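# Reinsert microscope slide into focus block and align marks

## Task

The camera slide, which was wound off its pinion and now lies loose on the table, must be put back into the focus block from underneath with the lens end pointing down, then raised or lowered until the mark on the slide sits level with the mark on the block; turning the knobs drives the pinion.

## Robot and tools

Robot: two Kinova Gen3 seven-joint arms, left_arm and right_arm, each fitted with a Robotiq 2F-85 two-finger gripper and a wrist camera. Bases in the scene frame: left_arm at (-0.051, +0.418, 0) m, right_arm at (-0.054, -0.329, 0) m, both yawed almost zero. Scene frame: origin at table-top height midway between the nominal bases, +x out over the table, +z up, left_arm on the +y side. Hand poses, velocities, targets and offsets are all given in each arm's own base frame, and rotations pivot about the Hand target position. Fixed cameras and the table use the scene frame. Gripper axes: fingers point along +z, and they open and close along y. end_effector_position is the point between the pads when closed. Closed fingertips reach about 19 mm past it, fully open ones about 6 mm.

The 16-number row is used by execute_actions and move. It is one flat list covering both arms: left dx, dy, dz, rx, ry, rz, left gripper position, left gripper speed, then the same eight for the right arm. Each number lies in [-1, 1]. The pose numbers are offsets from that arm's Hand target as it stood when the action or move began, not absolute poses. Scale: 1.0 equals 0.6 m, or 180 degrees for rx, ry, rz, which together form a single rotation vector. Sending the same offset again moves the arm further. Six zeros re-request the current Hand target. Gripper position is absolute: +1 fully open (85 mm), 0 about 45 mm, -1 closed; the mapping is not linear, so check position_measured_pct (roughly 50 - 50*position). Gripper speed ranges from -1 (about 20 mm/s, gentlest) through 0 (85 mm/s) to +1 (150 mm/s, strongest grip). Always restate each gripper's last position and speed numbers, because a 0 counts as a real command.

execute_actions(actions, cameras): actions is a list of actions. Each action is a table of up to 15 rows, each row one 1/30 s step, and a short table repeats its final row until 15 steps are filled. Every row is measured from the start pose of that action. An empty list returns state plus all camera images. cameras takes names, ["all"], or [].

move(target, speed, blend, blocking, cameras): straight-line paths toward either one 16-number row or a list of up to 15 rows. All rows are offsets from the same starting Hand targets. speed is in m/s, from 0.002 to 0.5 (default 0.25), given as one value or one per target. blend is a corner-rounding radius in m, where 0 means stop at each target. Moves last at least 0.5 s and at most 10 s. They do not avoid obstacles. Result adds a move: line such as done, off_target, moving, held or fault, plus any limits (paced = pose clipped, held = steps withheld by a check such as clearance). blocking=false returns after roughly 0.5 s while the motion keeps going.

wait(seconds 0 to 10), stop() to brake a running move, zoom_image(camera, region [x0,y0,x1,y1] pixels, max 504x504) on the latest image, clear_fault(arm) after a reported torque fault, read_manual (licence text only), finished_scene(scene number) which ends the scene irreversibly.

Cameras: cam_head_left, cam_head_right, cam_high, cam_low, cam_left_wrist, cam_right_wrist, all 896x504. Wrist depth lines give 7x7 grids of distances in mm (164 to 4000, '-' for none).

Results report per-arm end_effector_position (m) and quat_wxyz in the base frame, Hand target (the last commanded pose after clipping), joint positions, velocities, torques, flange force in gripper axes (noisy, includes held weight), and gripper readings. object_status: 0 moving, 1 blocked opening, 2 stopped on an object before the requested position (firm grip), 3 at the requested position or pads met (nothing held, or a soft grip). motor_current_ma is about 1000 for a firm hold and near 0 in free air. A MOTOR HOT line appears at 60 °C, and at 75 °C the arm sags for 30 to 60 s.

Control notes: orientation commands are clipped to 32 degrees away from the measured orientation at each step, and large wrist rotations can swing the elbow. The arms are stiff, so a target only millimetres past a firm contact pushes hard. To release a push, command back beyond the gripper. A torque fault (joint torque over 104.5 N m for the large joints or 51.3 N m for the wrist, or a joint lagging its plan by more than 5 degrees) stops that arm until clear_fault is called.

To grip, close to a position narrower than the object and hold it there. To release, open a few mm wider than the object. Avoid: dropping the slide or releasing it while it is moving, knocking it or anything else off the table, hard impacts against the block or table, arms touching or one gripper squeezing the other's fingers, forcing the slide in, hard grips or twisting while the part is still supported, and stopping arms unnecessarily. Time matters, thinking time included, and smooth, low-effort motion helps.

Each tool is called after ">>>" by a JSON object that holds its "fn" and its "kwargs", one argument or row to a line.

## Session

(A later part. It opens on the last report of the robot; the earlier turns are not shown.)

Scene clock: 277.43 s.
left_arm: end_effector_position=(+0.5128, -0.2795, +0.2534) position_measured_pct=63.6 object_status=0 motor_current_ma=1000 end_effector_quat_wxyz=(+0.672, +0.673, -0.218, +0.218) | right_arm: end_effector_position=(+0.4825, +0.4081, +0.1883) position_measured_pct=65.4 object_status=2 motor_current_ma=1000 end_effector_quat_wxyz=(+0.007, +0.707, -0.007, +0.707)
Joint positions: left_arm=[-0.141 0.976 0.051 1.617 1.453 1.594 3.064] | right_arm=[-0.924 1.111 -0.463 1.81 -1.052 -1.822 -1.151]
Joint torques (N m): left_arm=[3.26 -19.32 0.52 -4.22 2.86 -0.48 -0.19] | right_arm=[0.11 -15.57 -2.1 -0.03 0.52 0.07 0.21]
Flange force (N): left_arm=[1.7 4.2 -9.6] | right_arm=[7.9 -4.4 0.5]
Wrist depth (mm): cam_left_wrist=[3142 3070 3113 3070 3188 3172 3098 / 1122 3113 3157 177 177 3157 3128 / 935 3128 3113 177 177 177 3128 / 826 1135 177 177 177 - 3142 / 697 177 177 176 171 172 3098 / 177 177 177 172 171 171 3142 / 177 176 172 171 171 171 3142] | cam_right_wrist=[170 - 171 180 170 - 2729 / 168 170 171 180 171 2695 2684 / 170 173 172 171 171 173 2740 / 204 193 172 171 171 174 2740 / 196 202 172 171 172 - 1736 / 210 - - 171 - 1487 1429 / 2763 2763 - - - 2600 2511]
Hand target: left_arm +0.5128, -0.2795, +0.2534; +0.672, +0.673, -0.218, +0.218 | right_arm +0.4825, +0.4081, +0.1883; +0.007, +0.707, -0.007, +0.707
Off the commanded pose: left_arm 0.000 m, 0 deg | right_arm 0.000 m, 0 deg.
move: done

>>> {"fn": "move", "kwargs": {
  "target": [0,0,0,0,0.25,0,-0.5,-1,0,0,0.0139,0,0,0,-0.6,-1],
  "speed": 0.2
}}

>>> {"fn": "move", "kwargs": {
  "target": [0,0,0,0,0.25,0,-0.5,-1,0,0,0.0139,0,0,0,-0.6,-1],
  "speed": 0.2,
  "cameras": ["cam_right_wrist"]
}}

Scene clock: 285.23 s.
left_arm: end_effector_position=(+0.5129, -0.2795, +0.2534) position_measured_pct=63.6 object_status=2 motor_current_ma=1000 end_effector_quat_wxyz=(+0.705, +0.705, +0.056, -0.056) | right_arm: end_effector_position=(+0.4825, +0.4081, +0.1967) position_measured_pct=65.4 object_status=2 motor_current_ma=1000 end_effector_quat_wxyz=(+0.007, +0.707, -0.007, +0.707)
Joint positions: left_arm=[-0.132 0.975 0.037 1.616 1.46 1.603 3.849] | right_arm=[-0.922 1.091 -0.467 1.816 -1.057 -1.818 -1.139]
Joint torques (N m): left_arm=[1.57 -19.56 0.97 -4.13 3.83 1.06 0.01] | right_arm=[-0.56 -18.78 -1.89 -0.91 1.3 -1.63 0.01]
Flange force (N): left_arm=[-1.5 2.9 -6.4] | right_arm=[3.0 -5.0 2.4]
Wrist depth (mm): cam_left_wrist=[518 751 2987 3113 3113 3142 3128 / 533 785 2493 3098 3070 3113 3128 / 177 177 2465 3128 3113 3128 3055 / 177 177 177 177 177 3157 3128 / 176 176 176 177 177 177 178 / 614 - 176 177 177 177 177 / 557 811 171 171 172 172 177] | cam_right_wrist=[185 - 171 180 170 - 2695 / 188 187 171 180 170 - 2695 / 200 184 172 171 171 176 2751 / - 174 172 171 171 172 2729 / 176 177 173 171 172 176 1722 / 179 180 - 171 - 1384 1460 / 2786 2763 - - - 2600 2540]
Hand target: left_arm +0.5128, -0.2795, +0.2534; +0.705, +0.705, +0.056, -0.056 | right_arm +0.4825, +0.4081, +0.1967; +0.007, +0.707, -0.007, +0.707
Off the commanded pose: left_arm 0.000 m, 0 deg | right_arm 0.000 m, 0 deg.
move: done

Scene clock: 287.57 s.
left_arm: end_effector_position=(+0.5129, -0.2795, +0.2534) position_measured_pct=63.6 object_status=2 motor_current_ma=1000 end_effector_quat_wxyz=(+0.630, +0.630, +0.321, -0.321) | right_arm: end_effector_position=(+0.4825, +0.4081, +0.2050) position_measured_pct=65.4 object_status=2 motor_current_ma=1000 end_effector_quat_wxyz=(+0.007, +0.707, -0.007, +0.707)
Joint positions: left_arm=[-0.124 0.975 0.024 1.616 1.466 1.612 4.634] | right_arm=[-0.92 1.072 -0.471 1.822 -1.061 -1.813 -1.127]
Joint torques (N m): left_arm=[1.15 -20.53 1.31 -4.4 5.68 0.85 -0.01] | right_arm=[-1.75 -23.34 -2 -1.45 1.87 -4.1 -0.12]
Flange force (N): left_arm=[-1.7 -0.4 -8.9] | right_arm=[-5.0 -7.5 7.7]
Wrist depth (mm): cam_left_wrist=[445 177 176 177 3142 3028 3157 / 532 620 176 177 - 3128 3142 / 624 858 177 177 177 3142 3113 / 193 199 - 177 177 3172 3219 / 186 189 - 177 177 177 3203 / 184 184 190 172 177 177 3084 / 171 178 171 171 177 177 -] | cam_right_wrist=[2684 2717 171 179 170 - 2729 / 2740 2751 171 180 170 - 2706 / 199 200 172 171 171 2763 2751 / 209 177 172 170 171 174 2706 / 167 167 172 171 172 174 1740 / 169 169 173 171 172 - 1426 / - 2786 - - - 2232 2570]
Hand target: left_arm +0.5128, -0.2795, +0.2534; +0.630, +0.630, +0.321, -0.321 | right_arm +0.4825, +0.4081, +0.2050; +0.007, +0.707, -0.007, +0.707
Off the commanded pose: left_arm 0.000 m, 0 deg | right_arm 0.000 m, 0 deg.
move: done
camera_calibration:
cam_right_wrist: T_world_to_cam=[[-0.000670151, -0.999837, 0.0180365, 0.406699], [-0.0348195, -0.0180022, -0.999231, 0.285171], [0.999393, -0.00129766, -0.0348018, -0.325137], [0, 0, 0, 1]] pos_world=[0.335142, 0.411345, 0.266301]
Images, in order (width x height): cam_right_wrist 896x504.

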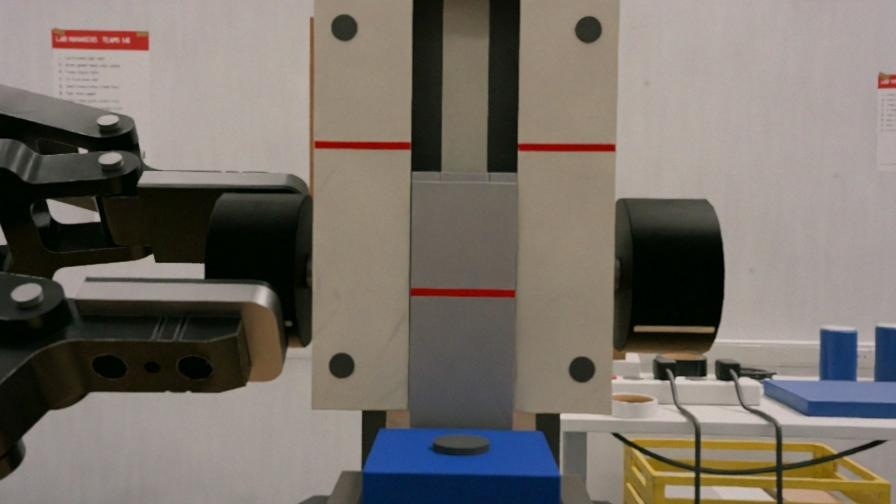

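>>> {"fn": "move", "kwargs": {
  "target": [0,0,0,0,0.5,0,-0.5,-1,0,0,0.0252,0,0,0,-0.6,-1],
  "speed": 0.25,
  "cameras": ["cam_right_wrist","cam_high"]
}}

Scene clock: 294.03 s.
left_arm: end_effector_position=(+0.5129, -0.2795, +0.2534) position_measured_pct=63.6 object_status=2 motor_current_ma=1000 end_effector_quat_wxyz=(+0.218, +0.218, +0.672, -0.673) | right_arm: end_effector_position=(+0.4825, +0.4081, +0.2202) position_measured_pct=65.4 object_status=2 motor_current_ma=1000 end_effector_quat_wxyz=(+0.007, +0.707, -0.007, +0.707)
Joint positions: left_arm=[-0.111 0.975 0.003 1.615 1.476 1.627 6.204] | right_arm=[-0.916 1.038 -0.478 1.83 -1.07 -1.803 -1.105]
Joint torques (N m): left_arm=[1.12 -22 -0.04 -6.41 5.65 -0.98 0.09] | right_arm=[-2.58 -19.55 -3.52 -0.34 1.01 -2.17 -0.4]
Flange force (N): left_arm=[6.7 -3.4 -10.3] | right_arm=[1.2 -7.6 9.9]
Wrist depth (mm): cam_left_wrist=[- - - 1151 825 571 430 / 3098 - 3055 - 842 595 472 / 3113 - 3172 178 187 188 523 / 3128 3128 - 171 188 767 599 / 3098 3128 - 178 188 187 213 / 3070 3098 - 190 - 211 186 / 3098 3128 196 171 171 190 177] | cam_right_wrist=[2751 2695 214 171 170 2695 2706 / 2717 2740 171 180 170 - 2763 / - - 171 171 171 - 2717 / 169 170 172 171 171 2774 2751 / 171 171 172 171 172 175 2740 / 202 193 173 171 172 174 1594 / 197 - 173 - 172 - 2429]
Hand target: left_arm +0.5128, -0.2795, +0.2534; +0.218, +0.218, +0.672, -0.673 | right_arm +0.4825, +0.4081, +0.2201; +0.007, +0.707, -0.007, +0.707
Off the commanded pose: left_arm 0.000 m, 0 deg | right_arm 0.000 m, 0 deg.
move: done
camera_calibration:
cam_right_wrist: T_world_to_cam=[[-0.000674603, -0.999839, 0.017935, 0.406455], [-0.034719, -0.0179007, -0.999237, 0.300286], [0.999397, -0.00129677, -0.0347013, -0.324637], [0, 0, 0, 1]] pos_world=[0.335141, 0.411344, 0.281501]
Images, in order (width x height): cam_high 896x504, cam_right_wrist 896x504.

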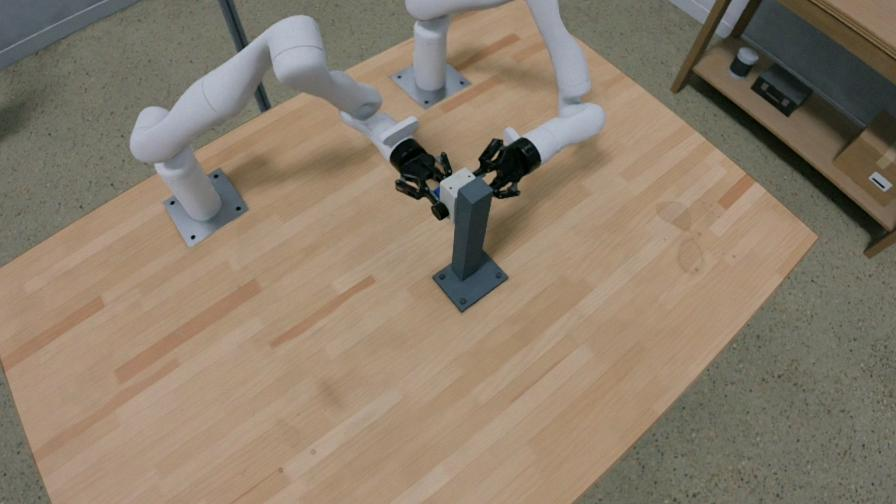

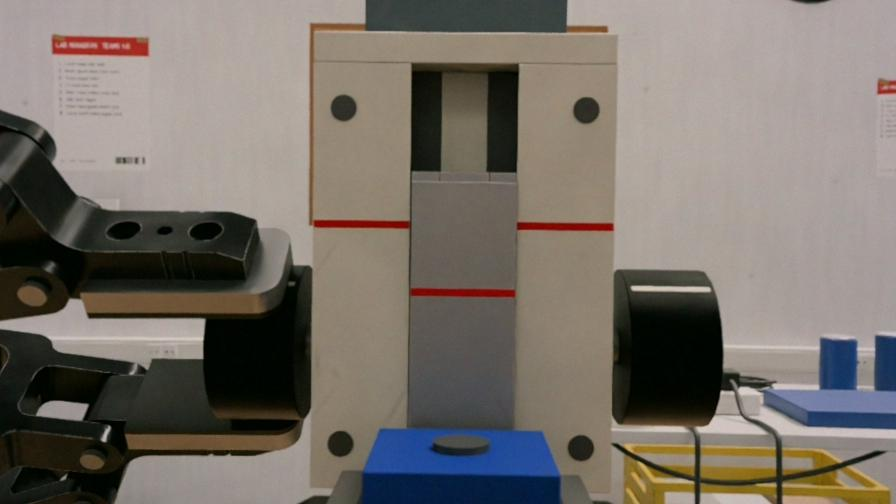

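>>> {"fn": "move", "kwargs": {
  "target": [0,0,0,0,0.4,0,-0.5,-1,0,0,0.021,0,0,0,-0.6,-1],
  "speed": 0.2,
  "cameras": ["cam_right_wrist"]
}}

>>> {"fn": "zoom_image", "kwargs": {
  "camera": "cam_right_wrist",
  "region": [370, 250, 560, 340]
}}

Scene clock: 301.87 s.
left_arm: end_effector_position=(+0.5129, -0.2795, +0.2534) position_measured_pct=63.6 object_status=2 motor_current_ma=1000 end_effector_quat_wxyz=(-0.219, -0.219, +0.672, -0.673) | right_arm: end_effector_position=(+0.4825, +0.4081, +0.2328) position_measured_pct=65.4 object_status=2 motor_current_ma=1000 end_effector_quat_wxyz=(+0.007, +0.707, -0.007, +0.707)
Joint positions: left_arm=[-0.103 0.975 -0.011 1.615 1.483 1.636 7.46] | right_arm=[-0.912 1.009 -0.485 1.836 -1.076 -1.794 -1.085]
Joint torques (N m): left_arm=[1.1 -19.44 -0.2 -5.99 5.87 -1.23 0.18] | right_arm=[-3.55 -20.48 -4.23 -0.12 0.79 -2.81 -0.53]
Flange force (N): left_arm=[9.8 2.4 -10.8] | right_arm=[-0.6 -9.2 14.3]
Wrist depth (mm): cam_left_wrist=[3113 3084 3142 3098 3098 3188 183 / 3113 3203 3203 3128 3142 190 178 / 3098 3157 3203 3098 3157 183 - / 3098 3188 3128 3098 239 - - / 3128 170 222 3142 185 171 - / 189 170 171 186 185 171 569 / 176 171 171 171 179 185 508] | cam_right_wrist=[2717 2763 2706 2684 2729 2740 2706 / 2751 2751 171 180 171 2729 2740 / 2763 2695 171 171 171 - 2729 / 202 199 172 171 171 - 2729 / 204 192 172 171 171 184 2740 / - 175 173 171 172 173 1658 / 171 171 173 - 172 174 -]
Hand target: left_arm +0.5128, -0.2795, +0.2534; -0.219, -0.219, +0.672, -0.673 | right_arm +0.4825, +0.4081, +0.2327; +0.007, +0.707, -0.007, +0.707
Off the commanded pose: left_arm 0.000 m, 0 deg | right_arm 0.000 m, 0 deg.
move: done
camera_calibration:
cam_right_wrist: T_world_to_cam=[[-0.000674563, -0.999839, 0.0179365, 0.406231], [-0.034719, -0.0179023, -0.999237, 0.312777], [0.999397, -0.00129679, -0.0347013, -0.324204], [0, 0, 0, 1]] pos_world=[0.335141, 0.411344, 0.294001]
Images, in order (width x height): cam_right_wrist 896x504.

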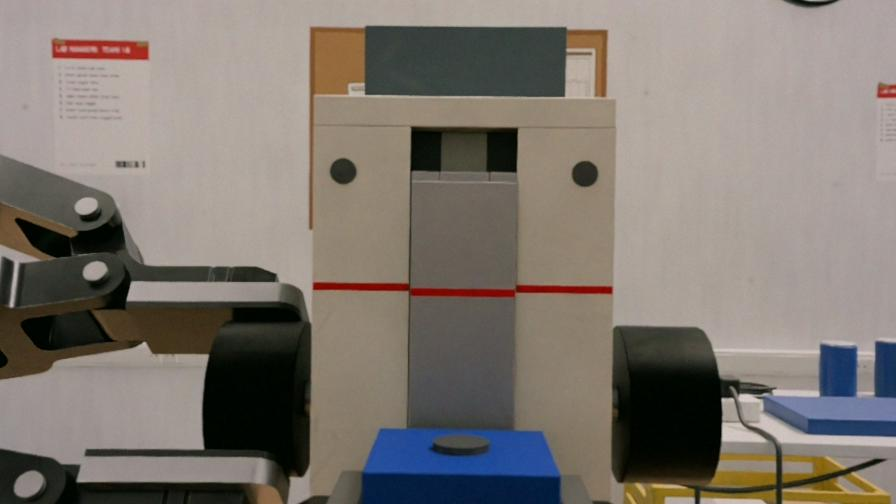

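Scaled by 2.653 from the camera's 896x504 image, which has a finer 1280x720 frame.

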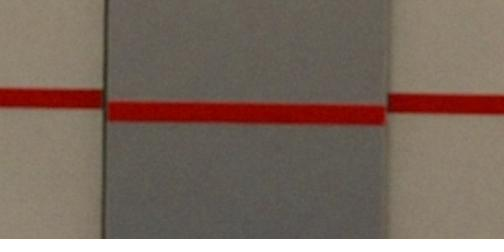

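>>> {"fn": "move", "kwargs": {
  "target": [0,0,0,0,0.0296,0,-0.5,-1,0,0,0.00155,0,0,0,-0.6,-1],
  "speed": 0.1,
  "cameras": ["cam_right_wrist"]
}}

>>> {"fn": "zoom_image", "kwargs": {
  "camera": "cam_right_wrist",
  "region": [370, 250, 560, 340]
}}

Scene clock: 305.57 s.
left_arm: end_effector_position=(+0.5128, -0.2795, +0.2534) position_measured_pct=63.6 object_status=2 motor_current_ma=1000 end_effector_quat_wxyz=(-0.250, -0.250, +0.661, -0.662) | right_arm: end_effector_position=(+0.4825, +0.4081, +0.2337) position_measured_pct=65.4 object_status=2 motor_current_ma=1000 end_effector_quat_wxyz=(+0.007, +0.707, -0.007, +0.707)
Joint positions: left_arm=[-0.102 0.975 -0.012 1.615 1.483 1.636 7.553] | right_arm=[-0.912 1.007 -0.485 1.836 -1.077 -1.793 -1.083]
Joint torques (N m): left_arm=[1.09 -18.68 -0.48 -5.18 5.25 -1.15 0.13] | right_arm=[-3.65 -20.43 -4.22 -0.08 0.73 -2.8 -0.52]
Flange force (N): left_arm=[8.6 0.6 -9.8] | right_arm=[-0.5 -9.2 14.6]
Wrist depth (mm): cam_left_wrist=[3113 3098 3172 3113 3142 3113 208 / 3113 3172 3113 3055 3055 3070 179 / 3098 3142 3142 3157 3128 211 177 / 3113 3098 3084 3084 3188 214 - / 3070 170 183 3084 211 175 - / 176 171 171 171 185 171 - / 176 171 171 171 179 185 536] | cam_right_wrist=[2717 2786 2717 2717 2674 2740 2684 / 2706 2740 215 173 171 2763 2763 / 2751 2706 171 171 171 - 2740 / 207 203 172 170 171 - 2751 / 202 195 172 171 172 187 2740 / - 175 173 171 172 173 1666 / 169 170 173 - 172 174 -]
Hand target: left_arm +0.5128, -0.2795, +0.2534; -0.250, -0.250, +0.661, -0.662 | right_arm +0.4825, +0.4081, +0.2337; +0.007, +0.707, -0.007, +0.707
Off the commanded pose: left_arm 0.000 m, 0 deg | right_arm 0.000 m, 0 deg.
move: done
camera_calibration:
cam_right_wrist: T_world_to_cam=[[-0.000672753, -0.999839, 0.0179365, 0.406214], [-0.0348189, -0.0179022, -0.999233, 0.313708], [0.999393, -0.00129677, -0.0348012, -0.324142], [0, 0, 0, 1]] pos_world=[0.335142, 0.411344, 0.294901]
Images, in order (width x height): cam_right_wrist 896x504.

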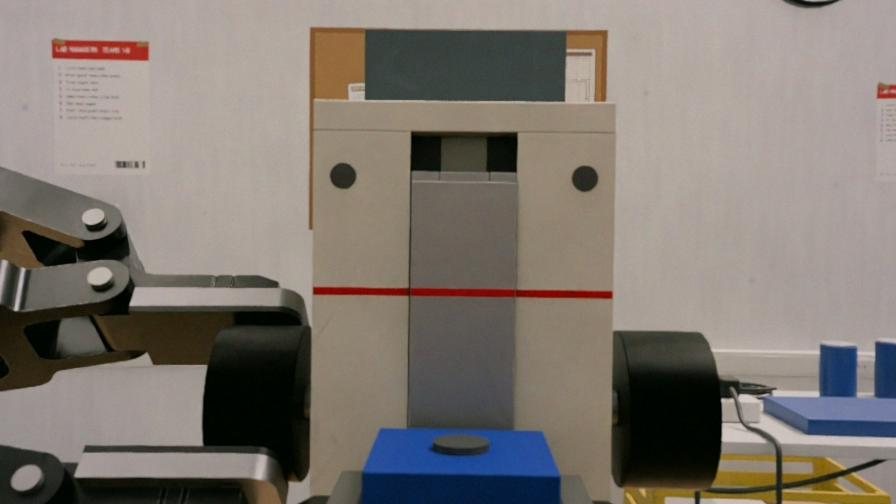

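Scaled by 2.653 from the camera's 896x504 image, which has a finer 1280x720 frame.

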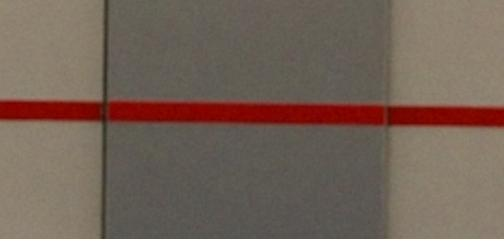

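>>> {"fn": "move", "kwargs": {
  "target": [
    [0,0,0,0,0,0,-0.5,-1,0,0,0,0,0,0,0.3,-1],
    [0,0,0,0,0,0,-0.5,-1,-0.15,0,0,0,0,0,0.3,-1]
  ],
  "speed": 0.08,
  "cameras": ["cam_right_wrist"]
}}

>>> {"fn": "zoom_image", "kwargs": {
  "camera": "cam_right_wrist",
  "region": [360, 200, 540, 340]
}}

Scene clock: 312.13 s.
left_arm: end_effector_position=(+0.5128, -0.2795, +0.2534) position_measured_pct=63.6 object_status=2 motor_current_ma=1000 end_effector_quat_wxyz=(-0.250, -0.250, +0.661, -0.662) | right_arm: end_effector_position=(+0.3925, +0.4081, +0.2337) position_measured_pct=35.1 object_status=3 motor_current_ma=0 end_effector_quat_wxyz=(+0.007, +0.707, -0.007, +0.707)
Joint positions: left_arm=[-0.102 0.975 -0.012 1.615 1.483 1.636 7.553] | right_arm=[-1.048 1.012 -0.569 1.924 -1.247 -1.963 -1.178]
Joint torques (N m): left_arm=[1.12 -19.01 -0.45 -5.32 5.31 -1.11 -0.01] | right_arm=[0.94 -18.57 -0.81 -0.72 0.88 -2.76 0.28]
Flange force (N): left_arm=[8.2 0.7 -9.8] | right_arm=[1.0 -6.2 -0.6]
Wrist depth (mm): cam_left_wrist=[3014 3028 3128 3142 3113 3128 232 / 3157 3157 3142 3014 3219 3055 230 / 3070 3157 3128 3142 3055 3098 232 / 3128 3098 3128 3128 3084 2447 861 / 3142 171 186 3098 2438 1000 738 / 176 171 171 171 192 185 649 / 176 171 171 171 185 185 541] | cam_right_wrist=[2846 2809 2774 2798 2809 2809 2809 / 2833 2833 2846 305 2809 2821 2821 / 2821 2858 2858 262 261 2821 2798 / 282 294 285 261 261 2809 2809 / 275 296 266 261 263 2821 2809 / 256 258 263 227 265 1567 1633 / 243 256 267 227 - 2717 2674]
Hand target: left_arm +0.5128, -0.2795, +0.2534; -0.250, -0.250, +0.661, -0.662 | right_arm +0.3925, +0.4081, +0.2337; +0.007, +0.707, -0.007, +0.707
Off the commanded pose: left_arm 0.000 m, 0 deg | right_arm 0.000 m, 0 deg.
move: done
camera_calibration:
cam_right_wrist: T_world_to_cam=[[-0.000672753, -0.999839, 0.0179365, 0.406154], [-0.0348189, -0.0179022, -0.999233, 0.310578], [0.999393, -0.00129677, -0.0348012, -0.234297], [0, 0, 0, 1]] pos_world=[0.245242, 0.411344, 0.294901]
Images, in order (width x height): cam_right_wrist 896x504.

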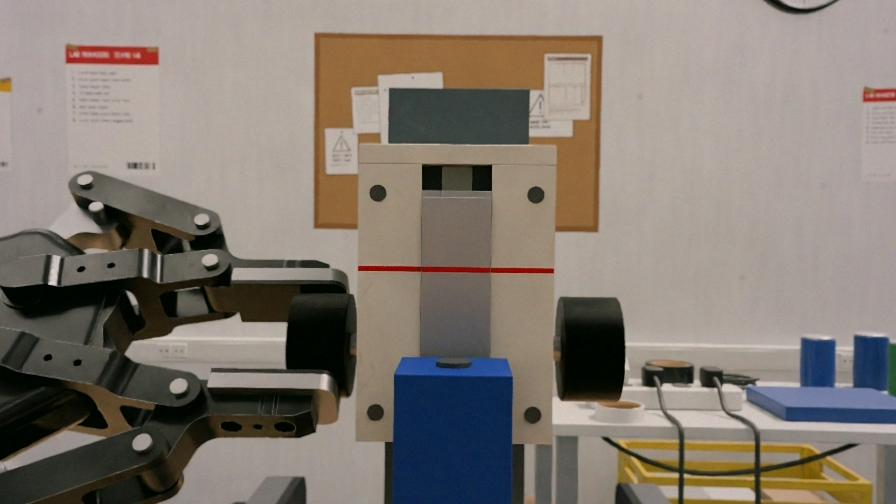

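Scaled by 2.800 from the camera's 896x504 image, which has a finer 1280x720 frame.

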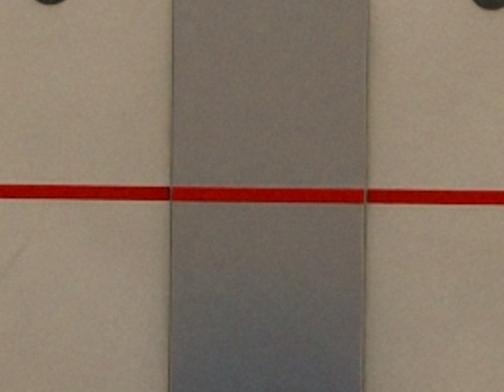

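Level. Release left.

>>> {"fn": "move", "kwargs": {
  "target": [
    [0,0,0,0,0,0,0.3,-1,0,0,0,0,0,0,0.3,-1],
    [0,0.15,0,0,0,0,0.3,-1,0,0,0,0,0,0,0.3,-1]
  ],
  "speed": 0.08,
  "cameras": ["cam_right_wrist"]
}}

>>> {"fn": "zoom_image", "kwargs": {
  "camera": "cam_right_wrist",
  "region": [360, 200, 540, 340]
}}

Scene clock: 317.67 s.
left_arm: end_effector_position=(+0.5128, -0.1895, +0.2534) position_measured_pct=35.1 object_status=3 motor_current_ma=0 end_effector_quat_wxyz=(-0.250, -0.250, +0.661, -0.662) | right_arm: end_effector_position=(+0.3925, +0.4081, +0.2337) position_measured_pct=35.1 object_status=3 motor_current_ma=0 end_effector_quat_wxyz=(+0.007, +0.707, -0.007, +0.707)
Joint positions: left_arm=[-0.242 0.992 -0.064 1.561 1.367 1.767 7.566] | right_arm=[-1.048 1.012 -0.569 1.924 -1.247 -1.963 -1.178]
Joint torques (N m): left_arm=[0.52 -21.42 -0.69 -3.04 1.83 2.05 -0.09] | right_arm=[1.05 -18.56 -0.78 -0.71 0.84 -2.77 0.25]
Flange force (N): left_arm=[-4.6 -3.6 -1.5] | right_arm=[1.1 -6.4 -0.7]
Wrist depth (mm): cam_left_wrist=[3219 3250 3128 3172 3250 3142 252 / 3188 3282 3113 3142 3188 321 248 / 3219 3157 3203 3250 3219 320 255 / 3203 3250 3234 3219 2774 1253 861 / 3315 286 261 291 1326 1002 742 / 3234 267 261 260 275 786 657 / 3203 267 266 239 277 277 568] | cam_right_wrist=[2846 2821 2809 2809 2798 2798 2846 / 2798 2846 2809 305 2809 2798 2821 / 2798 2846 2846 261 261 2821 2809 / 304 2821 263 261 262 2846 2821 / 2798 2858 265 262 263 2833 2821 / 2846 2858 266 227 266 1582 1629 / 2895 2846 - 227 - 2652 2684]
Hand target: left_arm +0.5128, -0.1895, +0.2534; -0.250, -0.250, +0.661, -0.662 | right_arm +0.3925, +0.4081, +0.2337; +0.007, +0.707, -0.007, +0.707
Off the commanded pose: left_arm 0.000 m, 0 deg | right_arm 0.000 m, 0 deg.
move: done
camera_calibration:
cam_right_wrist: T_world_to_cam=[[-0.000672753, -0.999839, 0.0179365, 0.406153], [-0.0348189, -0.0179022, -0.999233, 0.310575], [0.999393, -0.00129677, -0.0348012, -0.234197], [0, 0, 0, 1]] pos_world=[0.245142, 0.411344, 0.294901]
Images, in order (width x height): cam_right_wrist 896x504.

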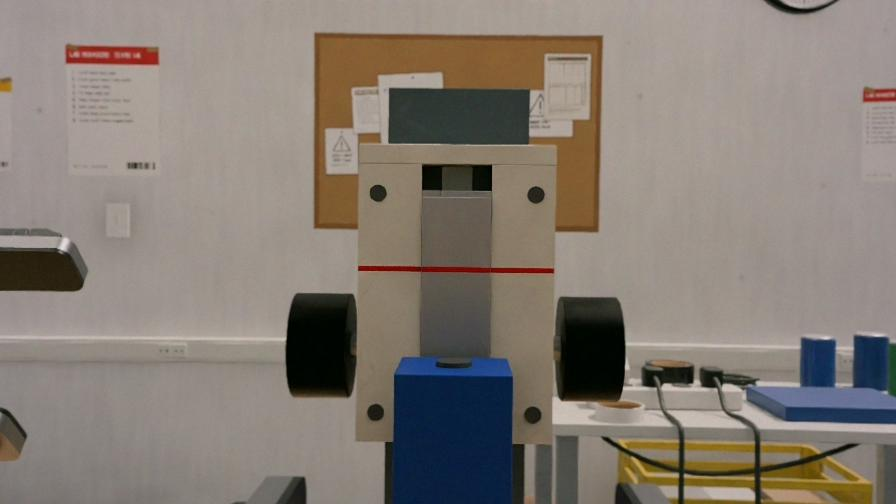

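Scaled by 2.800 from the camera's 896x504 image, which has a finer 1280x720 frame.

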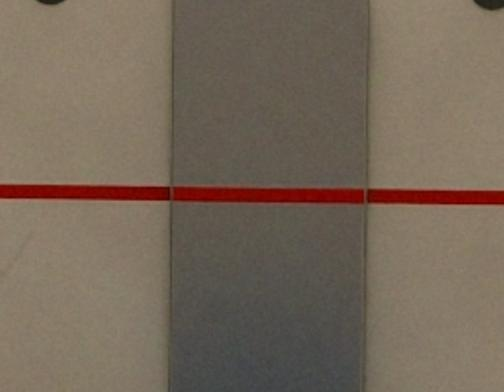

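Stable and level.

>>> {"fn": "finished_scene", "kwargs": {
  "scene": 1
}}

The scene is finished: the task was done.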